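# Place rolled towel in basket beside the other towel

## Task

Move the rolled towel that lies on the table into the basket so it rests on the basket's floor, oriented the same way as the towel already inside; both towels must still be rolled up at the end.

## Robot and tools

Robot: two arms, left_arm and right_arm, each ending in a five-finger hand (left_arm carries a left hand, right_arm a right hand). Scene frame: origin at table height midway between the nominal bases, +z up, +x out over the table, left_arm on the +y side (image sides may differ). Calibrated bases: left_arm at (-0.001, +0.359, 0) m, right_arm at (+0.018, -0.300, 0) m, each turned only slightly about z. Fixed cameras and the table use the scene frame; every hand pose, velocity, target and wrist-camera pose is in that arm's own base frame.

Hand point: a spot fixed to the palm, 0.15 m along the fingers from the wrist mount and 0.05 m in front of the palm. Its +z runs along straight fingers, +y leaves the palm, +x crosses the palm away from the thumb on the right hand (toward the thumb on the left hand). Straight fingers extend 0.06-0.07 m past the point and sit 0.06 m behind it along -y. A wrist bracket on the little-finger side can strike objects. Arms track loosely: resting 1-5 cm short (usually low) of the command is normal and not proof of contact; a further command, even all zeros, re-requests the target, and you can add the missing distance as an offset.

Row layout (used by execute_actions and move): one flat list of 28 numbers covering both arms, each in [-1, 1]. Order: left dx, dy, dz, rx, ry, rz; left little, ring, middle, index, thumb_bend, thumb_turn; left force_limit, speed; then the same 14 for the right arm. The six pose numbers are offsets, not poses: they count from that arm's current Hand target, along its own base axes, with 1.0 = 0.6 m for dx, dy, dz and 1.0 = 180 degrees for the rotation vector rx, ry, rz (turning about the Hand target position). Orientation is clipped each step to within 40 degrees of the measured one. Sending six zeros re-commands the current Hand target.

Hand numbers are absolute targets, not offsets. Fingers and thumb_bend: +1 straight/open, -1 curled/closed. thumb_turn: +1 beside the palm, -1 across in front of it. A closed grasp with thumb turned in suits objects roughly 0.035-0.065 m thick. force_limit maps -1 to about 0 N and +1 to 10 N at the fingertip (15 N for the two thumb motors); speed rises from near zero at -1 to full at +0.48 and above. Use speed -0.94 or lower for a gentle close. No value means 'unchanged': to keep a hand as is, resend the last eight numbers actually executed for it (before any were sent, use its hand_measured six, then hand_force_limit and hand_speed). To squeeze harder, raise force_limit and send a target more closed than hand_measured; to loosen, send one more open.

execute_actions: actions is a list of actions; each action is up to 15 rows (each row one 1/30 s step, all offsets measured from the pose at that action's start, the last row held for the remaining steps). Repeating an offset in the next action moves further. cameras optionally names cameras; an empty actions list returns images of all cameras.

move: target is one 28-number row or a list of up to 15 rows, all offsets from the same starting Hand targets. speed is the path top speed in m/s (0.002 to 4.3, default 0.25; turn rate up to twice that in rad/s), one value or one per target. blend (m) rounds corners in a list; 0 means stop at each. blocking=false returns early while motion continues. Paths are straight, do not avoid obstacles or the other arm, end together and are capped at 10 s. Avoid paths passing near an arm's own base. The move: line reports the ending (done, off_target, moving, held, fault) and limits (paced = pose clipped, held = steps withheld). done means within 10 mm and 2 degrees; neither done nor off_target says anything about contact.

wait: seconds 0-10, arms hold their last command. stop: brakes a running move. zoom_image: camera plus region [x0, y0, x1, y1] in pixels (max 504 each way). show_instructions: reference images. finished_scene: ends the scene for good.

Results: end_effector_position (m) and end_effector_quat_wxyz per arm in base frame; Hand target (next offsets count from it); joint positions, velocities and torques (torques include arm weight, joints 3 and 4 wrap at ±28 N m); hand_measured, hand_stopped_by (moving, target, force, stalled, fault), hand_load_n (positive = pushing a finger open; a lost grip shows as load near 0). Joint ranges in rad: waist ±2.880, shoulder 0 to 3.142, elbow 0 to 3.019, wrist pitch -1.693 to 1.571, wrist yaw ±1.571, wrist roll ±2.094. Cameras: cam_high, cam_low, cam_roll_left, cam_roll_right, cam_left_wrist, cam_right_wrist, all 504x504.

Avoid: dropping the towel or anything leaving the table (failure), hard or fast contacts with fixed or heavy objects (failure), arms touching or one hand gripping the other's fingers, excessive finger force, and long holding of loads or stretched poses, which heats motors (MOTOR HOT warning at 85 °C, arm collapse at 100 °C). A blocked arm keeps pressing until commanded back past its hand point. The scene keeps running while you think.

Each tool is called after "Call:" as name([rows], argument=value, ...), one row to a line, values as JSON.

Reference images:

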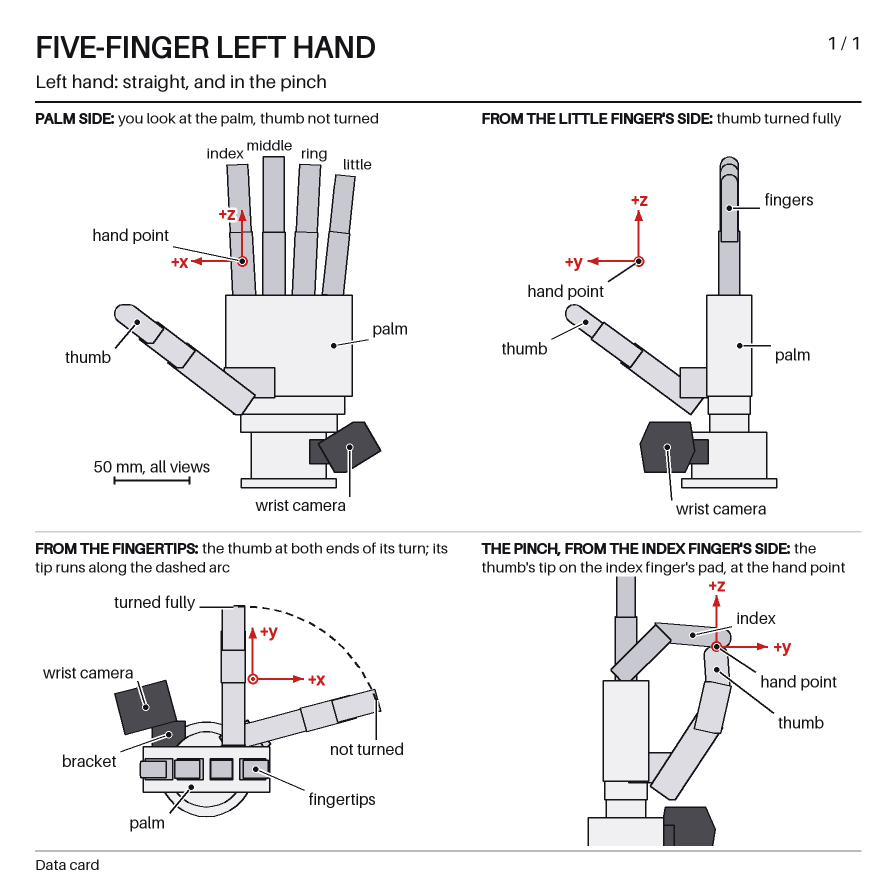

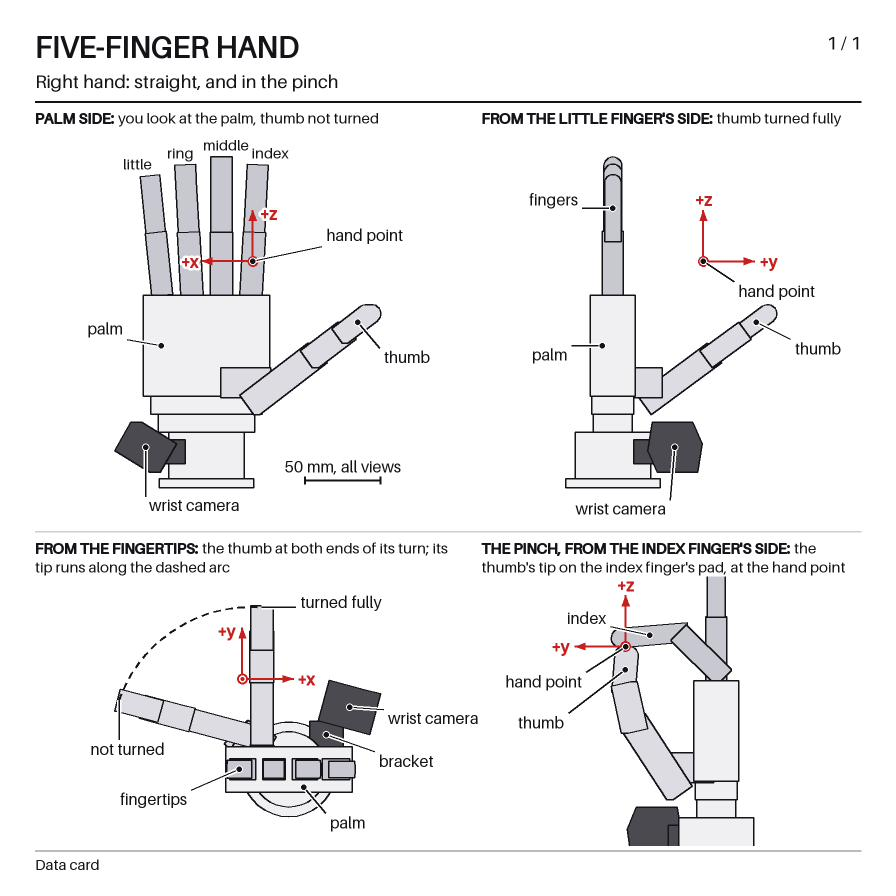

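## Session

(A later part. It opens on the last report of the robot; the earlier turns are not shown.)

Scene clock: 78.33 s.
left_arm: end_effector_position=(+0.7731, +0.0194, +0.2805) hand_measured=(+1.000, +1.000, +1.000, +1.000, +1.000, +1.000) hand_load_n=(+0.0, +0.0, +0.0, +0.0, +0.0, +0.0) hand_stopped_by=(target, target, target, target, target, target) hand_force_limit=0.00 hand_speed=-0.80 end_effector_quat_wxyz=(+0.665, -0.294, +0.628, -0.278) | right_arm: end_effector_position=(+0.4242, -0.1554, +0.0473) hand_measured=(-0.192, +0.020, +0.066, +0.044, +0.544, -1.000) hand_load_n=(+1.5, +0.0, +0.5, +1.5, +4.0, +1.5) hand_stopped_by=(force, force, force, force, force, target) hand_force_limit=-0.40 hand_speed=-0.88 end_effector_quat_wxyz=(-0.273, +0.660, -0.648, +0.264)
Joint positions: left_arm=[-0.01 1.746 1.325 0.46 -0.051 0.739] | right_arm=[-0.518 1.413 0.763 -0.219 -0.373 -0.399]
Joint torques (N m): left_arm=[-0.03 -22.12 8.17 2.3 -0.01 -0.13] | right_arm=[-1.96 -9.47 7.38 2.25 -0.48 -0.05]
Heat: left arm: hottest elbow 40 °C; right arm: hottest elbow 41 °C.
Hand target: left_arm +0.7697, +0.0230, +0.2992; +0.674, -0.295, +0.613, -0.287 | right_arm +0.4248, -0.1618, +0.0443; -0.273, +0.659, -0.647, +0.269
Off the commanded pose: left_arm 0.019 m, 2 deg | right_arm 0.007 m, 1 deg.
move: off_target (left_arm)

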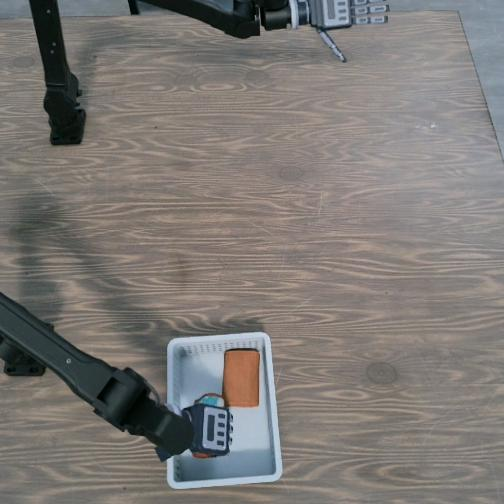

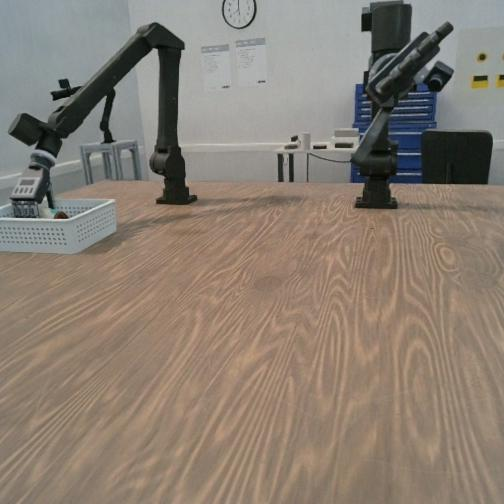

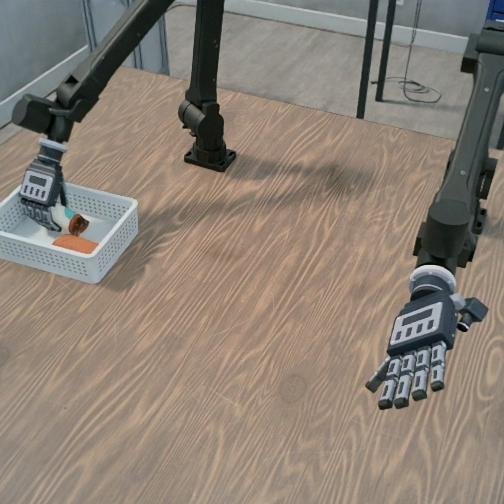

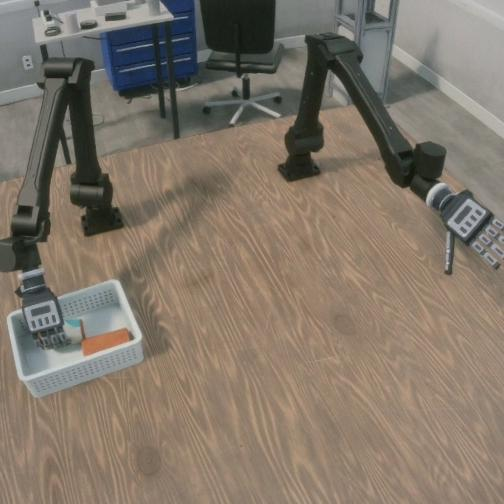

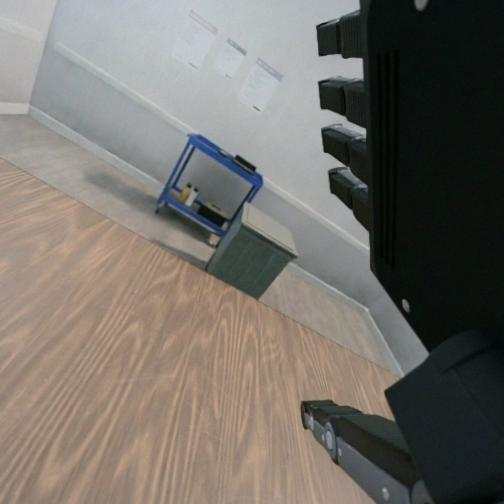

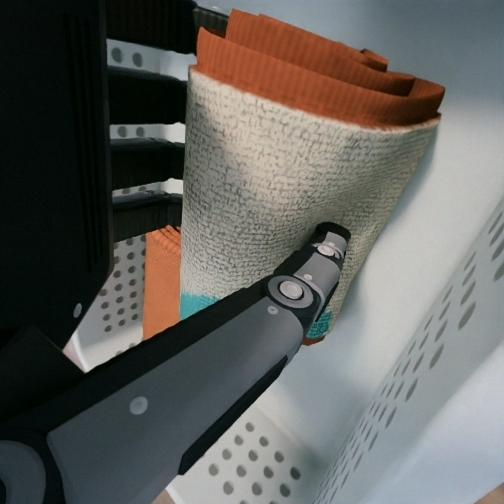

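Call:
zoom_image(camera="cam_right_wrist", region=[180, 0, 504, 360])

Call:
zoom_image(camera="cam_roll_left", region=[55, 200, 105, 250])

Call:
zoom_image(camera="cam_high", region=[165, 370, 265, 470])

Scaled by 1.400 from the camera's 504x504 image, which has a finer 720x720 frame.

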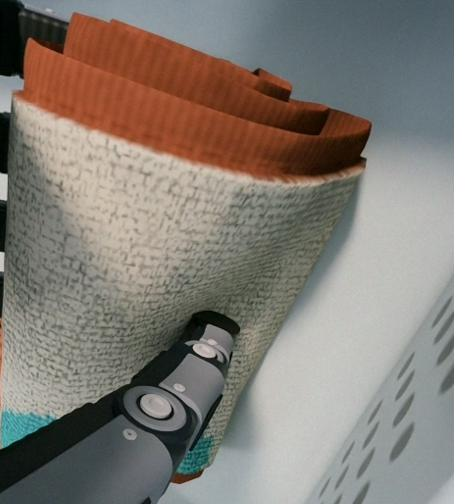

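Scaled by 10.080 from the camera's 504x504 image, which has a finer 720x720 frame.

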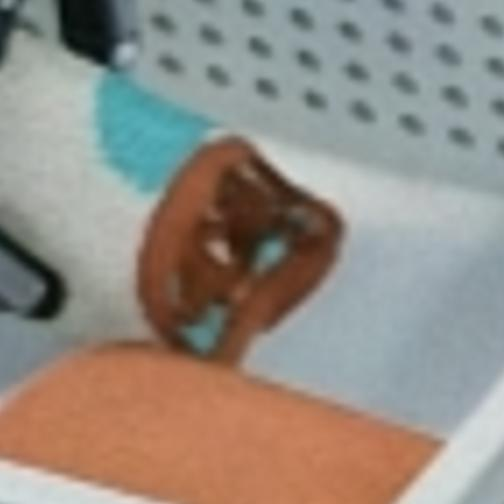

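Scaled by 5.040 from the camera's 504x504 image, which has a finer 720x720 frame.

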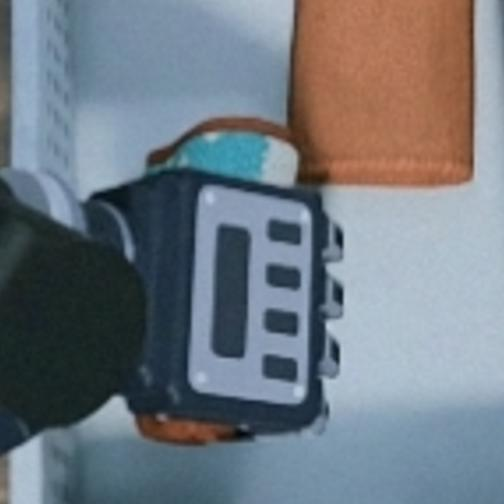

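Call:
move(target=[0, 0, 0, 0,0,0, 1,1,1,1,1,1,0,-0.8, 0,0,-0.014,0,0,0,-0.5,-0.5,-0.5,-0.5,-0.5,-1,-0.4,-0.88], speed=0.04)

Call:
move(target=[0, 0, 0, 0,0,0, 1,1,1,1,1,1,0,-0.8, 0,0,0,0,0,0,0.4,0.4,0.4,0.4,0.72,-1,-0.4,-0.85], speed=0.04, cameras=["all"])

Call:
zoom_image(camera="cam_roll_left", region=[55, 200, 105, 250])

Call:
zoom_image(camera="cam_high", region=[165, 370, 265, 470])

Call:
zoom_image(camera="cam_roll_right", region=[0, 240, 150, 400])

Scene clock: 81.20 s.
left_arm: end_effector_position=(+0.7731, +0.0194, +0.2805) hand_measured=(+1.000, +1.000, +1.000, +1.000, +1.000, +1.000) hand_load_n=(+0.0, +0.0, +0.0, +0.0, +0.0, +0.0) hand_stopped_by=(target, target, target, target, target, target) hand_force_limit=0.00 hand_speed=-0.80 end_effector_quat_wxyz=(+0.665, -0.294, +0.628, -0.278) | right_arm: end_effector_position=(+0.4264, -0.1563, +0.0431) hand_measured=(-0.192, +0.020, +0.066, +0.044, +0.544, -1.000) hand_load_n=(+1.5, +0.0, +0.0, +1.0, +4.0, +1.5) hand_stopped_by=(force, force, force, force, force, target) hand_force_limit=-0.40 hand_speed=-0.88 end_effector_quat_wxyz=(-0.275, +0.660, -0.645, +0.269)
Joint positions: left_arm=[-0.01 1.746 1.325 0.46 -0.051 0.739] | right_arm=[-0.518 1.424 0.756 -0.19 -0.375 -0.399]
Joint torques (N m): left_arm=[-0.73 -22.89 8.05 2.54 0.04 -0.13] | right_arm=[-1.9 -9.05 7.06 2.24 -0.4 -0.05]
Heat: left arm: hottest elbow 40 °C; right arm: hottest elbow 41 °C.
Hand target: left_arm +0.7697, +0.0230, +0.2992; +0.674, -0.295, +0.613, -0.287 | right_arm +0.4248, -0.1619, +0.0360; -0.273, +0.659, -0.647, +0.269
Off the commanded pose: left_arm 0.019 m, 2 deg | right_arm 0.009 m, 0 deg.
move: off_target (left_arm)

Scene clock: 82.90 s.
left_arm: end_effector_position=(+0.7731, +0.0194, +0.2805) hand_measured=(+1.000, +1.000, +1.000, +1.000, +1.000, +1.000) hand_load_n=(+0.0, +0.0, +0.0, +0.0, +0.0, +0.0) hand_stopped_by=(target, target, target, target, target, target) hand_force_limit=0.00 hand_speed=-0.80 end_effector_quat_wxyz=(+0.665, -0.294, +0.628, -0.278) | right_arm: end_effector_position=(+0.4263, -0.1562, +0.0411) hand_measured=(+0.400, +0.400, +0.400, +0.400, +0.720, -1.000) hand_load_n=(+0.0, +0.0, +0.0, +0.0, +0.0, +0.0) hand_stopped_by=(target, target, target, target, target, target) hand_force_limit=-0.40 hand_speed=-0.85 end_effector_quat_wxyz=(-0.275, +0.660, -0.646, +0.267)
Joint positions: left_arm=[-0.01 1.746 1.325 0.46 -0.051 0.739] | right_arm=[-0.518 1.429 0.756 -0.189 -0.375 -0.399]
Joint torques (N m): left_arm=[-0.21 -21.77 8.12 2.58 0.05 -0.1] | right_arm=[-1.9 -9.52 7.04 2.13 -0.4 -0.05]
Heat: left arm: hottest elbow 40 °C; right arm: hottest elbow 41 °C.
Hand target: left_arm +0.7697, +0.0230, +0.2992; +0.674, -0.295, +0.613, -0.287 | right_arm +0.4248, -0.1618, +0.0360; -0.272, +0.659, -0.647, +0.269
Off the commanded pose: left_arm 0.019 m, 2 deg | right_arm 0.008 m, 0 deg.
move: off_target (left_arm)

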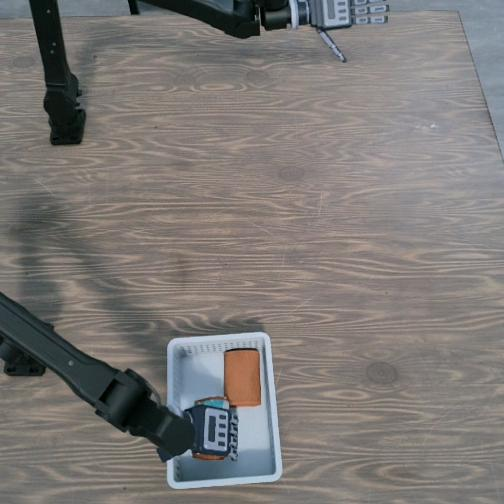

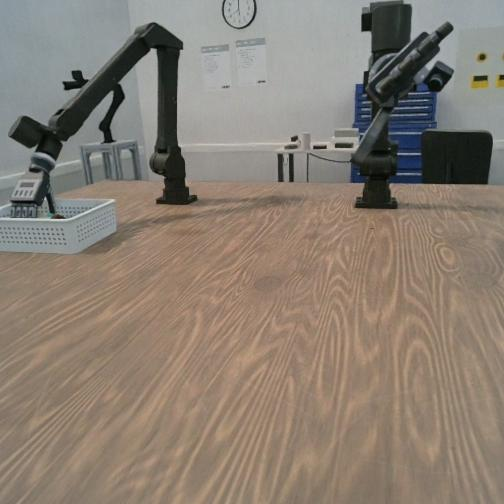

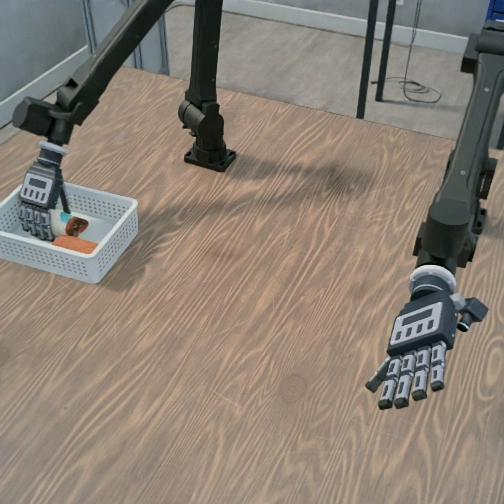

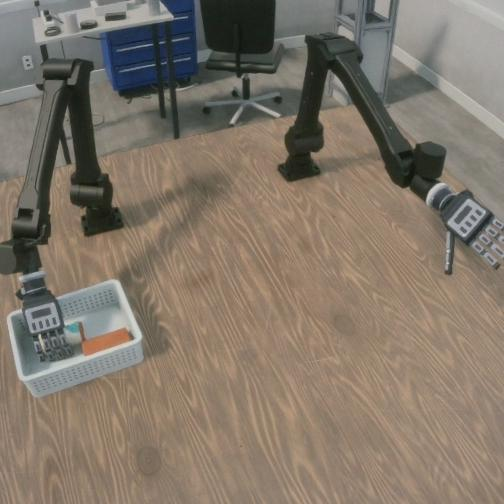

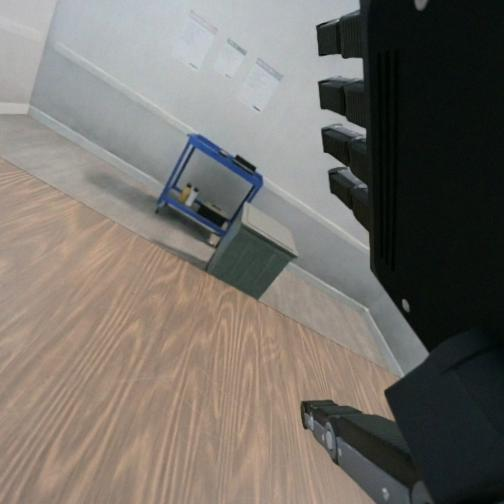

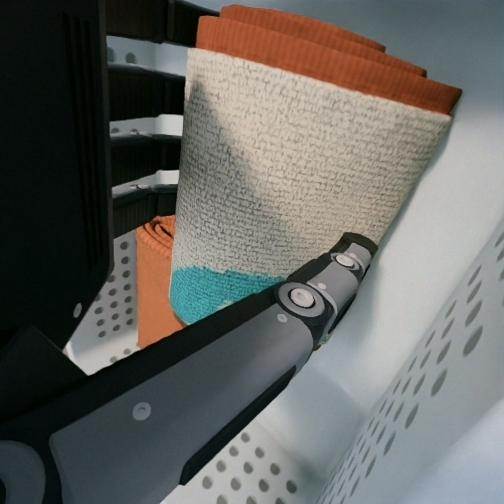

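Scaled by 10.080 from the camera's 504x504 image, which has a finer 720x720 frame.

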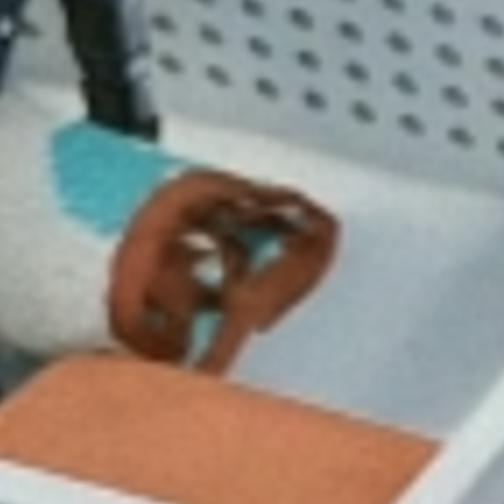

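Scaled by 5.040 from the camera's 504x504 image, which has a finer 720x720 frame.

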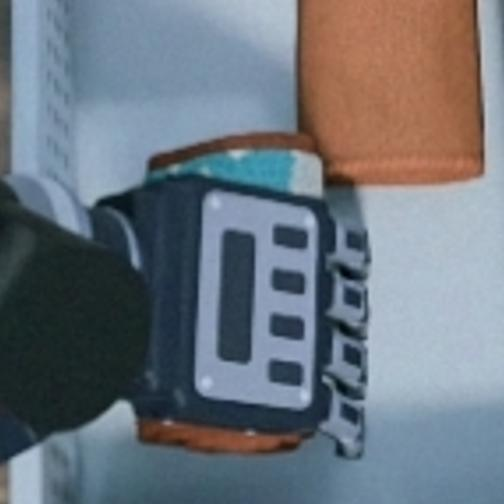

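Scaled by 3.150 from the camera's 504x504 image, which has a finer 720x720 frame.

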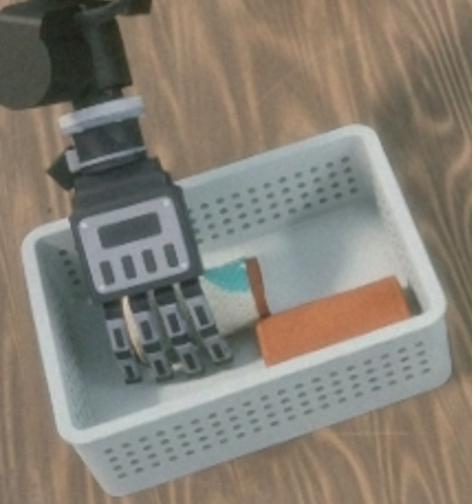

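Call:
move([
  [0, 0, 0, 0,0,0, 1,1,1,1,1,1,0,-0.8, 0,0,0.0,0,0,0,0.85,0.85,0.85,0.85,0.8,-1,-0.4,-0.8],
  [0, 0, 0, 0,0,0, 1,1,1,1,1,1,0,-0.8, 0,0,0.06,0,0,0,0.85,0.85,0.85,0.85,0.8,-1,-0.4,-0.8],
  [0, 0, 0, 0,0,0, 1,1,1,1,1,1,0,-0.8, -0.03,0,0.35,0,0,0,0.85,0.85,0.85,0.85,0.8,-1,-0.4,-0.8],
], speed=[0.05,0.05,0.12], blend=[0,0.005,0], cameras=["all"])

Call:
zoom_image(camera="cam_high", region=[150, 330, 290, 500])

Call:
zoom_image(camera="cam_roll_left", region=[0, 170, 140, 290])

Call:
zoom_image(camera="cam_roll_right", region=[0, 240, 150, 400])

Scene clock: 87.60 s.
left_arm: end_effector_position=(+0.7731, +0.0194, +0.2805) hand_measured=(+1.000, +1.000, +1.000, +1.000, +1.000, +1.000) hand_load_n=(+0.0, +0.0, +0.0, +0.0, +0.0, +0.0) hand_stopped_by=(target, target, target, target, target, target) hand_force_limit=0.00 hand_speed=-0.80 end_effector_quat_wxyz=(+0.665, -0.294, +0.628, -0.278) | right_arm: end_effector_position=(+0.3981, -0.1505, +0.2208) hand_measured=(+0.850, +0.850, +0.850, +0.850, +0.800, -1.000) hand_load_n=(+0.0, +0.0, +0.0, +0.0, +0.0, +0.0) hand_stopped_by=(target, target, target, target, target, target) hand_force_limit=-0.40 hand_speed=-0.80 end_effector_quat_wxyz=(-0.269, +0.662, -0.655, +0.246)
Joint positions: left_arm=[-0.01 1.746 1.325 0.46 -0.051 0.739] | right_arm=[-0.542 1.177 1.061 -0.8 -0.388 -0.418]
Joint torques (N m): left_arm=[-0.15 -23.3 8.12 2.56 0.03 -0.11] | right_arm=[-1.96 -9 12.74 1.32 -0.51 -0.06]
Heat: left arm: hottest elbow 40 °C; right arm: hottest elbow 41 °C.
Hand target: left_arm +0.7697, +0.0230, +0.2992; +0.674, -0.295, +0.613, -0.287 | right_arm +0.4068, -0.1619, +0.2460; -0.272, +0.659, -0.647, +0.269
Off the commanded pose: left_arm 0.019 m, 2 deg | right_arm 0.029 m, 3 deg.
move: off_target (left_arm, right_arm)

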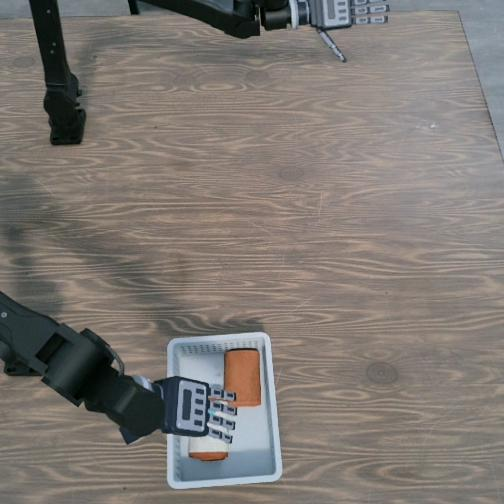

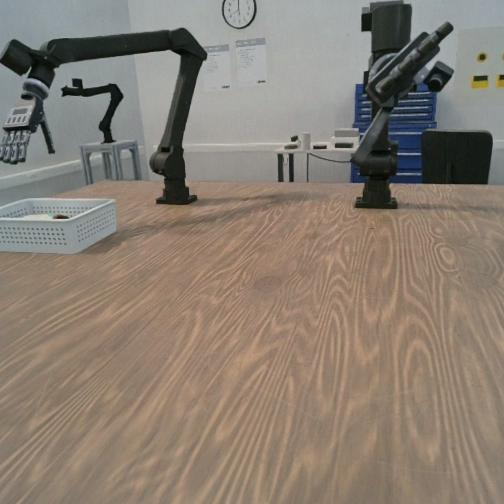

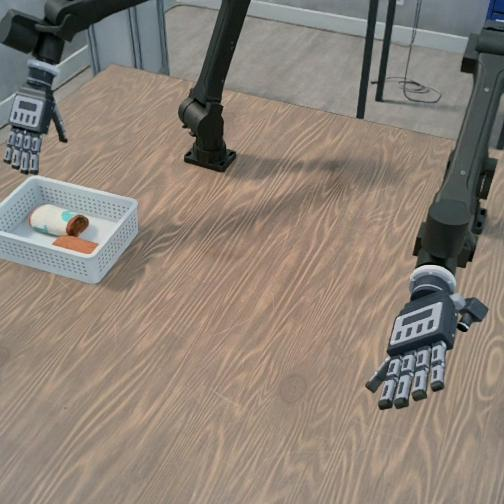

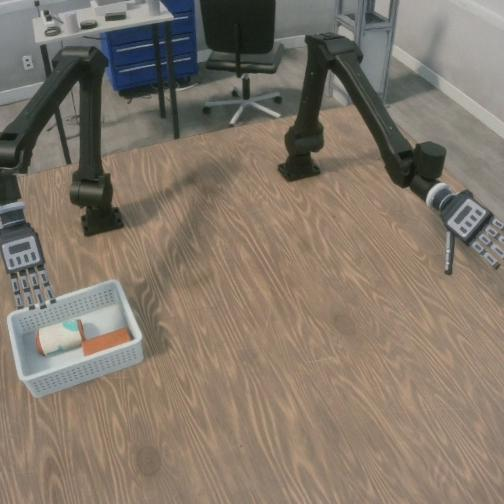

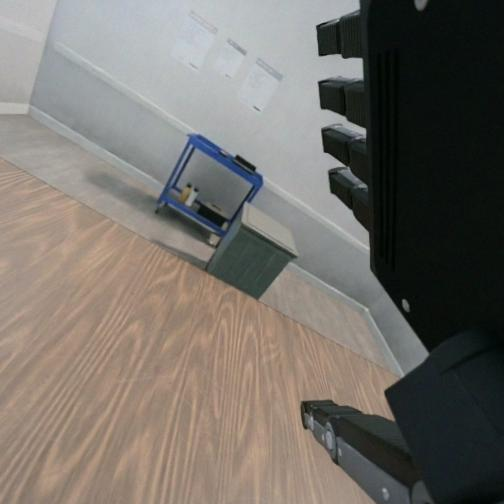

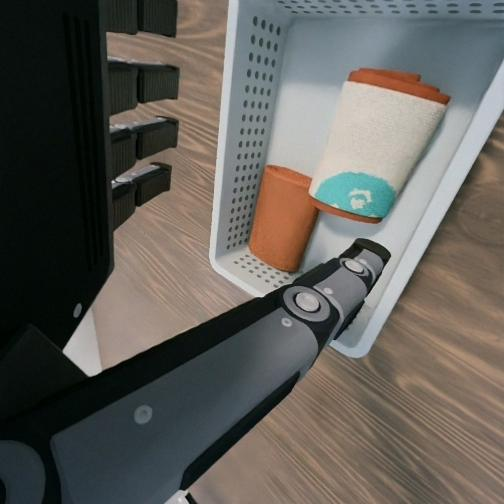

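Scaled by 2.965 from the camera's 504x504 image, which has a finer 720x720 frame.

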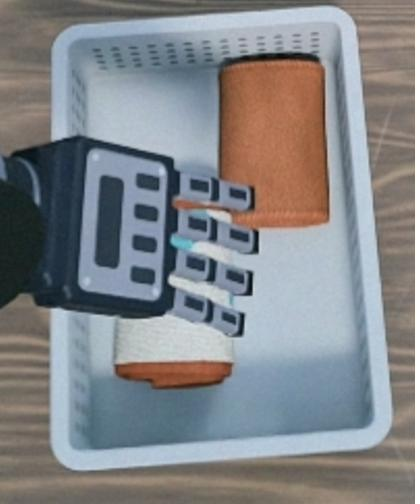

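Scaled by 3.600 from the camera's 504x504 image, which has a finer 720x720 frame.

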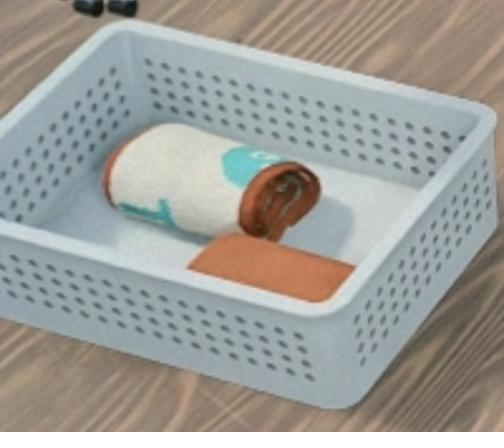

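Scaled by 3.150 from the camera's 504x504 image, which has a finer 720x720 frame.

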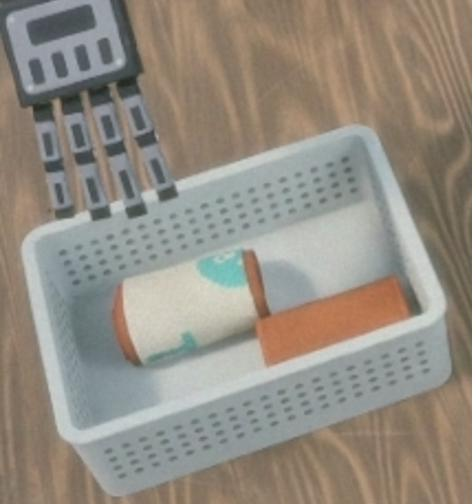

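Call:
move(target=[0, 0, 0, 0,0,0, 1,1,1,1,1,1,0,-0.8, 0.1,0.5,0.05,0,0,0,0.85,0.85,0.85,0.85,0.8,-1,-0.4,-0.8], speed=0.25, cameras=["cam_high","cam_roll_left","cam_roll_right","cam_low"])

Call:
zoom_image(camera="cam_high", region=[150, 330, 290, 500])

Call:
zoom_image(camera="cam_roll_left", region=[20, 190, 110, 260])

Call:
zoom_image(camera="cam_roll_right", region=[20, 300, 140, 370])

Call:
zoom_image(camera="cam_low", region=[0, 190, 120, 260])

Scene clock: 90.37 s.
left_arm: end_effector_position=(+0.7731, +0.0194, +0.2805) hand_measured=(+1.000, +1.000, +1.000, +1.000, +1.000, +1.000) hand_load_n=(+0.0, +0.0, +0.0, +0.0, +0.0, +0.0) hand_stopped_by=(target, target, target, target, target, target) hand_force_limit=0.00 hand_speed=-0.80 end_effector_quat_wxyz=(+0.665, -0.294, +0.628, -0.278) | right_arm: end_effector_position=(+0.4541, +0.1317, +0.2538) hand_measured=(+0.850, +0.850, +0.850, +0.850, +0.800, -1.000) hand_load_n=(+0.0, +0.0, +0.0, +0.0, +0.0, +0.0) hand_stopped_by=(target, target, target, target, target, target) hand_force_limit=-0.40 hand_speed=-0.80 end_effector_quat_wxyz=(-0.258, +0.667, -0.648, +0.262)
Joint positions: left_arm=[-0.01 1.746 1.325 0.46 -0.051 0.739] | right_arm=[0.272 1.202 1.159 -0.794 0.182 0.175]
Joint torques (N m): left_arm=[-0.56 -22.53 7.95 2.67 -0.01 -0.13] | right_arm=[-0.38 -8.23 13.11 1.39 0.08 0.12]
Heat: left arm: hottest elbow 40 °C; right arm: hottest elbow 42 °C.
Hand target: left_arm +0.7697, +0.0230, +0.2992; +0.674, -0.295, +0.613, -0.287 | right_arm +0.4668, +0.1383, +0.2759; -0.273, +0.659, -0.647, +0.269
Off the commanded pose: left_arm 0.019 m, 2 deg | right_arm 0.026 m, 2 deg.
move: off_target (left_arm, right_arm)
Images, in order (width x height): cam_high 504x504, cam_low 504x504, cam_roll_left 504x504, cam_roll_right 504x504.

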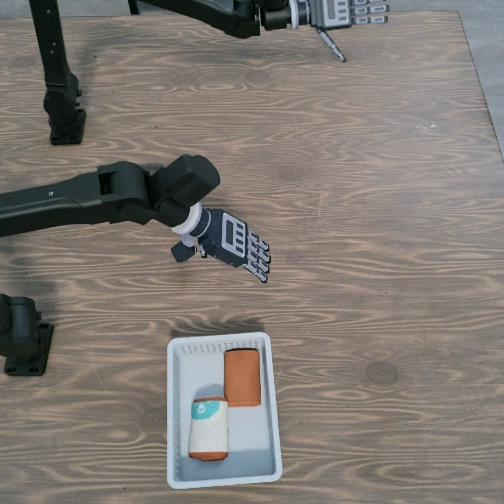

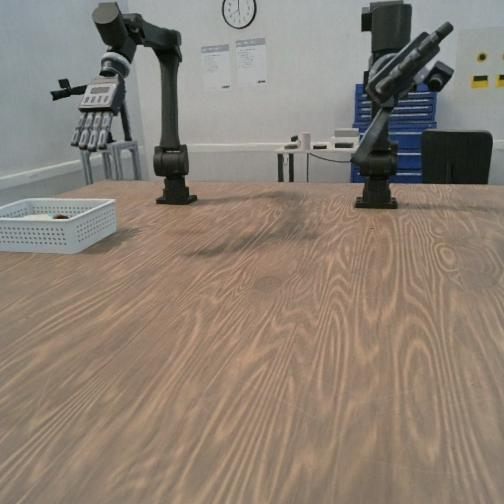

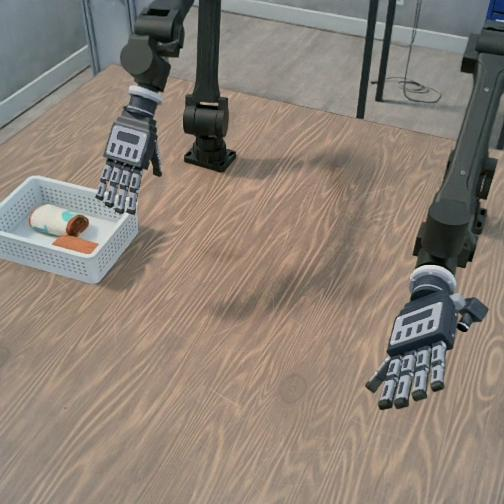

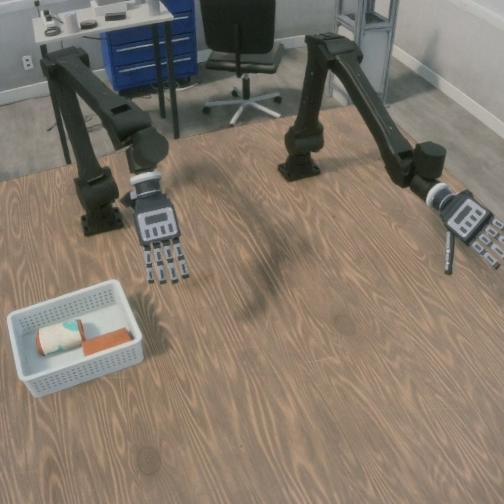

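Scaled by 2.965 from the camera's 504x504 image, which has a finer 720x720 frame.

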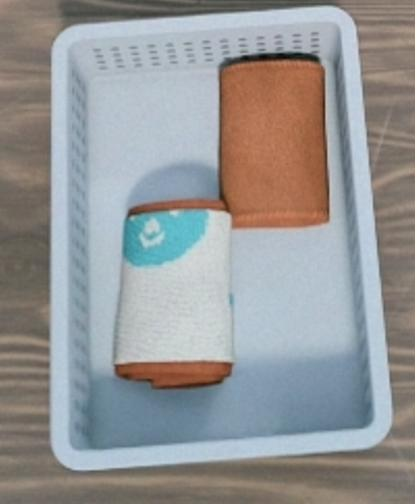

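Scaled by 5.600 from the camera's 504x504 image, which has a finer 720x720 frame.

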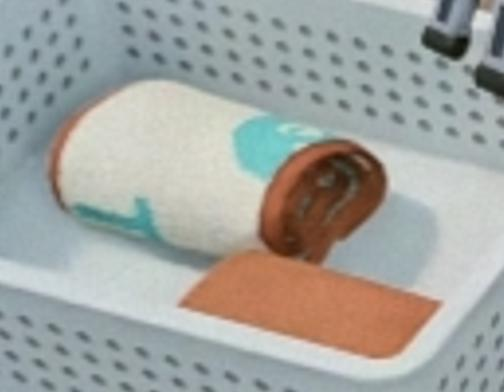

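Scaled by 4.200 from the camera's 504x504 image, which has a finer 720x720 frame.

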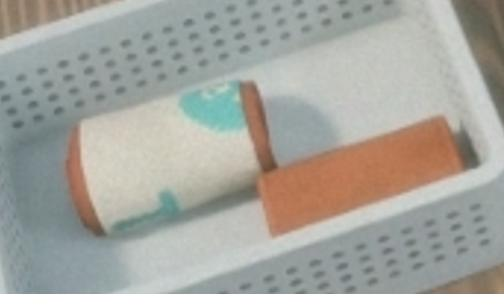

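Scaled by 4.200 from the camera's 504x504 image, which has a finer 720x720 frame.

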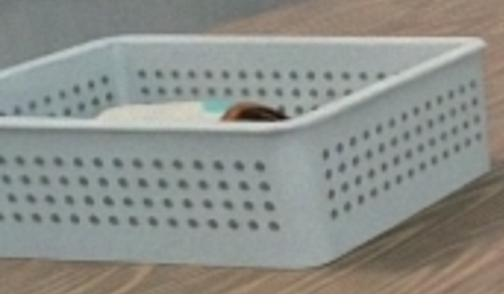

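Call:
move(target=[0, 0, 0, 0,0,0, 1,1,1,1,1,1,0,-0.8, -0.065,-0.486,0.0,0,0.24,0,1,1,1,1,-0.9,-1,-0.4,-0.2], speed=0.2, cameras=["cam_high","cam_roll_left","cam_roll_right","cam_right_wrist"])

Call:
zoom_image(camera="cam_high", region=[150, 330, 290, 500])

Call:
zoom_image(camera="cam_roll_right", region=[0, 200, 150, 400])

Scene clock: 99.40 s.
left_arm: end_effector_position=(+0.7731, +0.0194, +0.2805) hand_measured=(+1.000, +1.000, +1.000, +1.000, +1.000, +1.000) hand_load_n=(+0.0, +0.0, +0.0, +0.0, +0.0, +0.0) hand_stopped_by=(target, target, target, target, target, target) hand_force_limit=0.00 hand_speed=-0.80 end_effector_quat_wxyz=(+0.665, -0.294, +0.628, -0.278) | right_arm: end_effector_position=(+0.4189, -0.1475, +0.2649) hand_measured=(+1.000, +1.000, +1.000, +1.000, -0.900, -1.000) hand_load_n=(+0.0, +0.0, +0.0, +0.0, +0.0, +0.0) hand_stopped_by=(target, target, target, target, target, target) hand_force_limit=-0.40 hand_speed=-0.20 end_effector_quat_wxyz=(-0.010, +0.709, -0.705, -0.006)
Joint positions: left_arm=[-0.01 1.746 1.325 0.46 -0.051 0.739] | right_arm=[-0.363 1.682 1.769 -1.66 -0.024 -0.37]
Joint torques (N m): left_arm=[-0.97 -21.6 8.23 2.29 0 -0.15] | right_arm=[-1.2 -14.68 11.58 0.12 -0.08 -0.05]
Heat: left arm: hottest elbow 40 °C; right arm: hottest elbow 43 °C.
Hand target: left_arm +0.7697, +0.0230, +0.2992; +0.674, -0.295, +0.613, -0.287 | right_arm +0.4278, -0.1535, +0.2760; -0.015, +0.712, -0.702, +0.008
Off the commanded pose: left_arm 0.019 m, 2 deg | right_arm 0.015 m, 2 deg.
move: off_target (left_arm, right_arm)
Images, in order (width x height): cam_high 504x504, cam_roll_left 504x504, cam_roll_right 504x504, cam_right_wrist 504x504.

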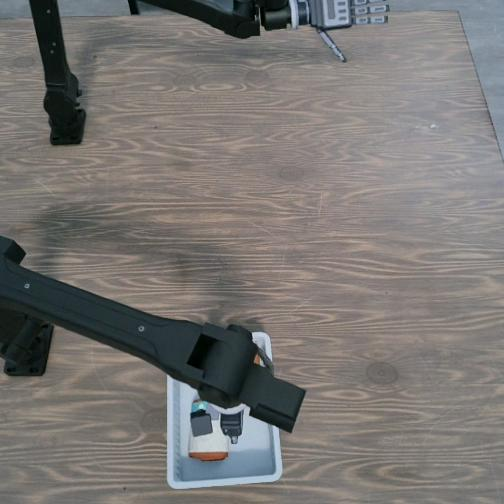

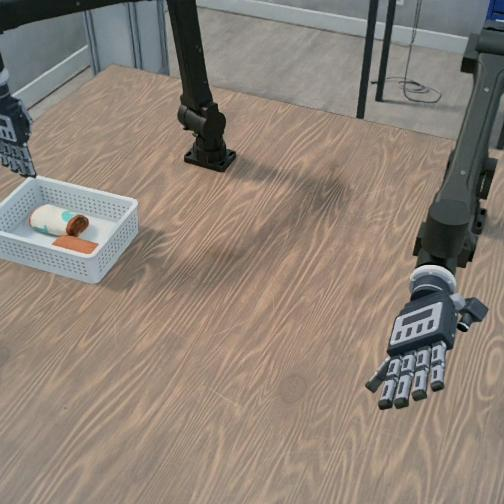

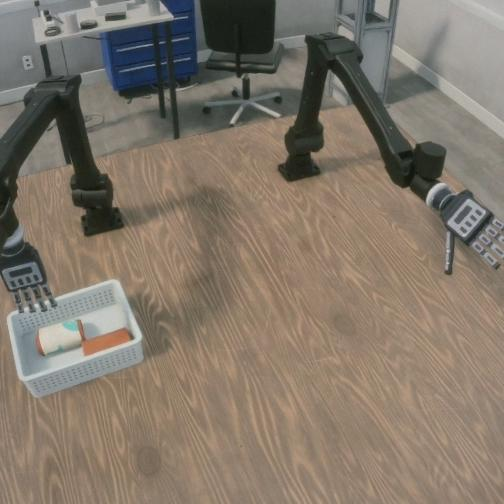

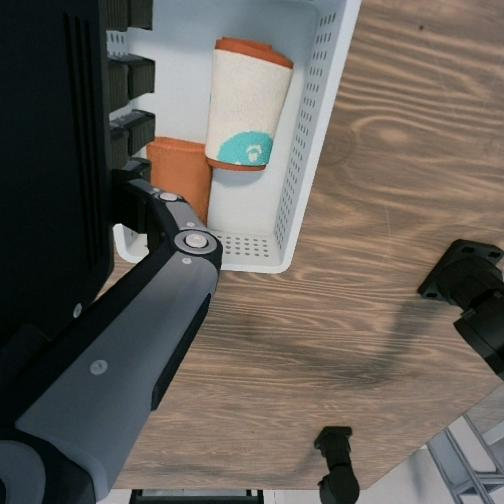

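Scaled by 2.965 from the camera's 504x504 image, which has a finer 720x720 frame.

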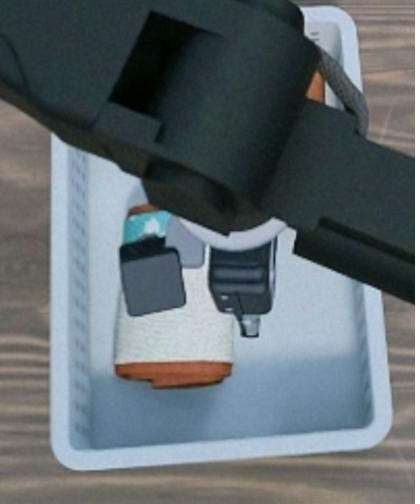

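Scaled by 2.520 from the camera's 504x504 image, which has a finer 720x720 frame.

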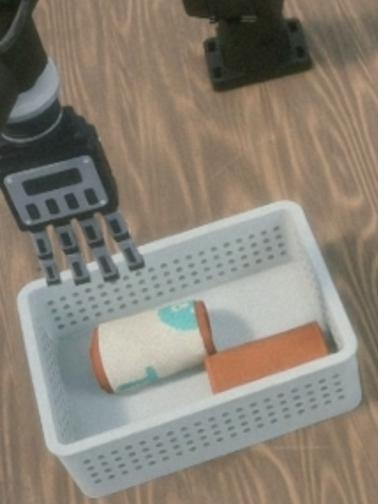

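Call:
move(target=[0, 0, 0, 0,0,0, 1,1,1,1,1,1,0,-0.8, 0.017,0,-0.235,0,0,0,1,1,1,1,-0.9,-1,-0.4,-0.2], speed=0.12, cameras=["cam_high","cam_low","cam_roll_left","cam_roll_right","cam_right_wrist"])

Call:
zoom_image(camera="cam_high", region=[150, 330, 290, 500])

Call:
zoom_image(camera="cam_roll_right", region=[0, 240, 150, 400])

Call:
zoom_image(camera="cam_low", region=[0, 160, 120, 260])

Scene clock: 102.87 s.
left_arm: end_effector_position=(+0.7731, +0.0194, +0.2805) hand_measured=(+1.000, +1.000, +1.000, +1.000, +1.000, +1.000) hand_load_n=(+0.0, +0.0, +0.0, +0.0, +0.0, +0.0) hand_stopped_by=(target, target, target, target, target, target) hand_force_limit=0.00 hand_speed=-0.80 end_effector_quat_wxyz=(+0.665, -0.294, +0.628, -0.278) | right_arm: end_effector_position=(+0.4342, -0.1533, +0.1384) hand_measured=(+1.000, +1.000, +1.000, +1.000, -0.900, -1.000) hand_load_n=(+0.0, +0.0, +0.0, +0.0, +0.0, +0.0) hand_stopped_by=(target, target, target, target, target, target) hand_force_limit=-0.40 hand_speed=-0.20 end_effector_quat_wxyz=(-0.015, +0.710, -0.704, +0.005)
Joint positions: left_arm=[-0.01 1.746 1.325 0.46 -0.051 0.739] | right_arm=[-0.363 1.732 1.506 -1.323 -0.024 -0.371]
Joint torques (N m): left_arm=[-0.26 -22.36 7.87 2.54 0.01 -0.11] | right_arm=[-0.56 -15.44 8.02 0.85 -0.08 0.03]
Heat: left arm: hottest elbow 40 °C; right arm: hottest elbow 43 °C.
Hand target: left_arm +0.7697, +0.0230, +0.2992; +0.674, -0.295, +0.613, -0.287 | right_arm +0.4379, -0.1535, +0.1351; -0.015, +0.712, -0.702, +0.008
Off the commanded pose: left_arm 0.019 m, 2 deg | right_arm 0.005 m, 0 deg.
move: off_target (left_arm)
Images, in order (width x height): cam_high 504x504, cam_low 504x504, cam_roll_left 504x504, cam_roll_right 504x504, cam_right_wrist 504x504.

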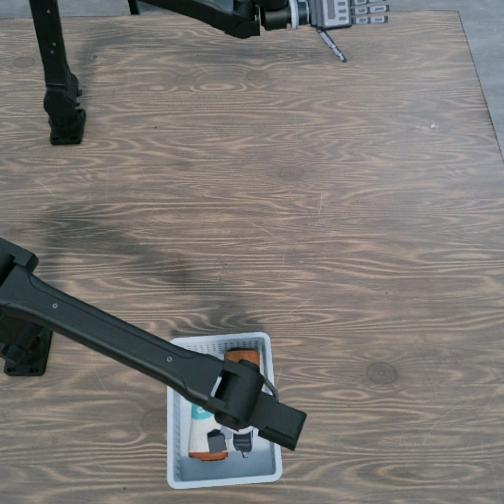

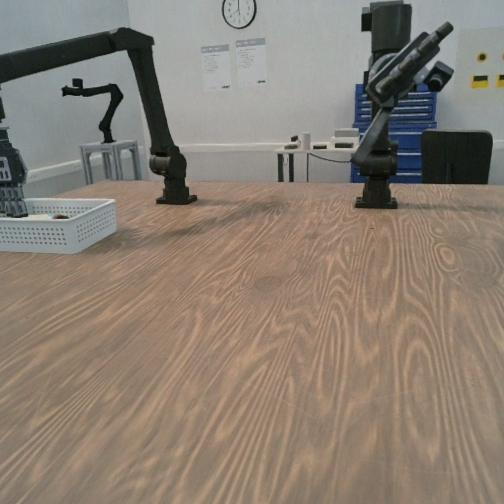

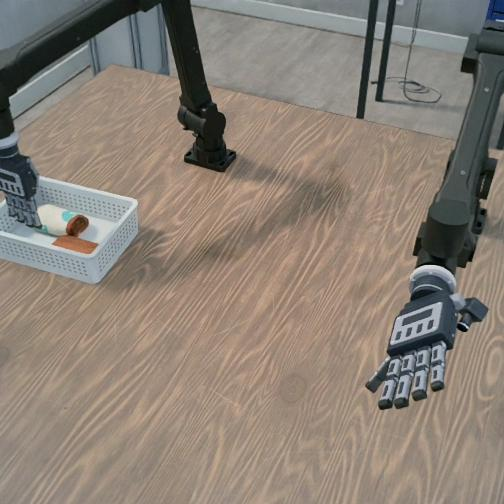

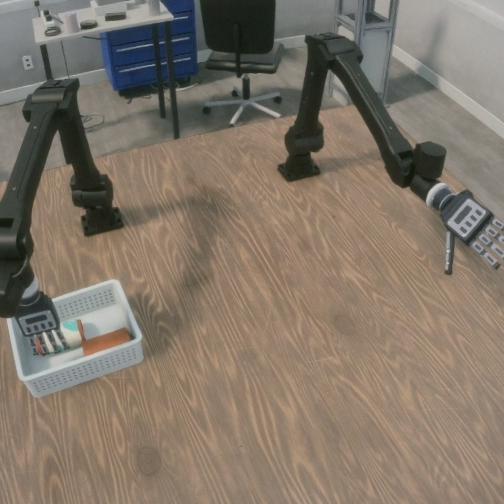

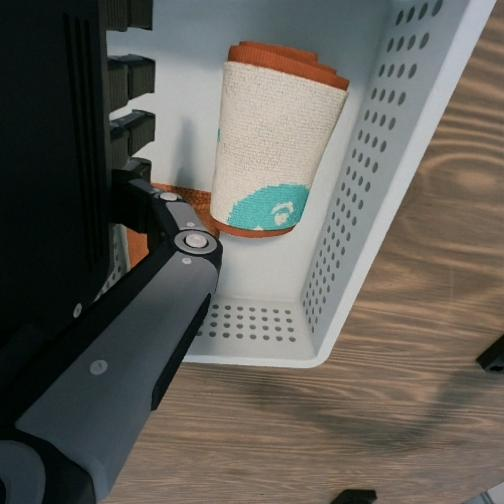

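Scaled by 2.965 from the camera's 504x504 image, which has a finer 720x720 frame.

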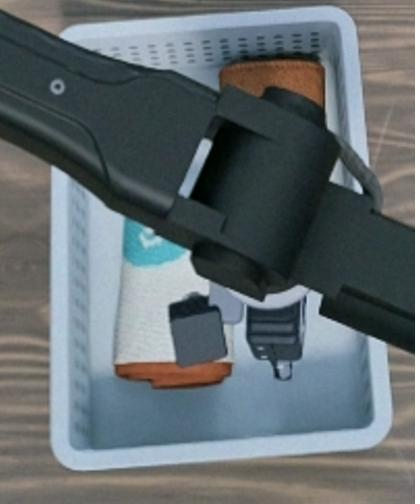

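Scaled by 3.150 from the camera's 504x504 image, which has a finer 720x720 frame.

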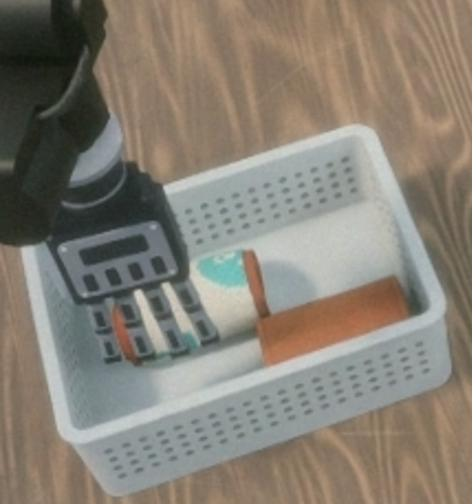

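Scaled by 4.200 from the camera's 504x504 image, which has a finer 720x720 frame.

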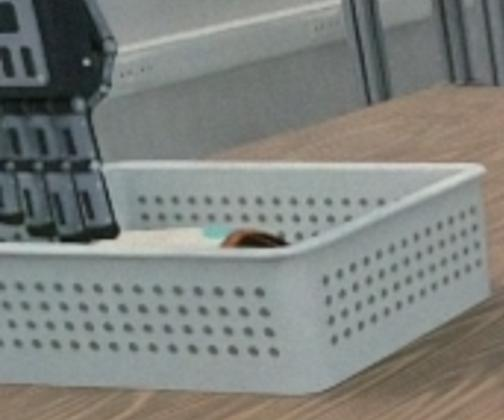

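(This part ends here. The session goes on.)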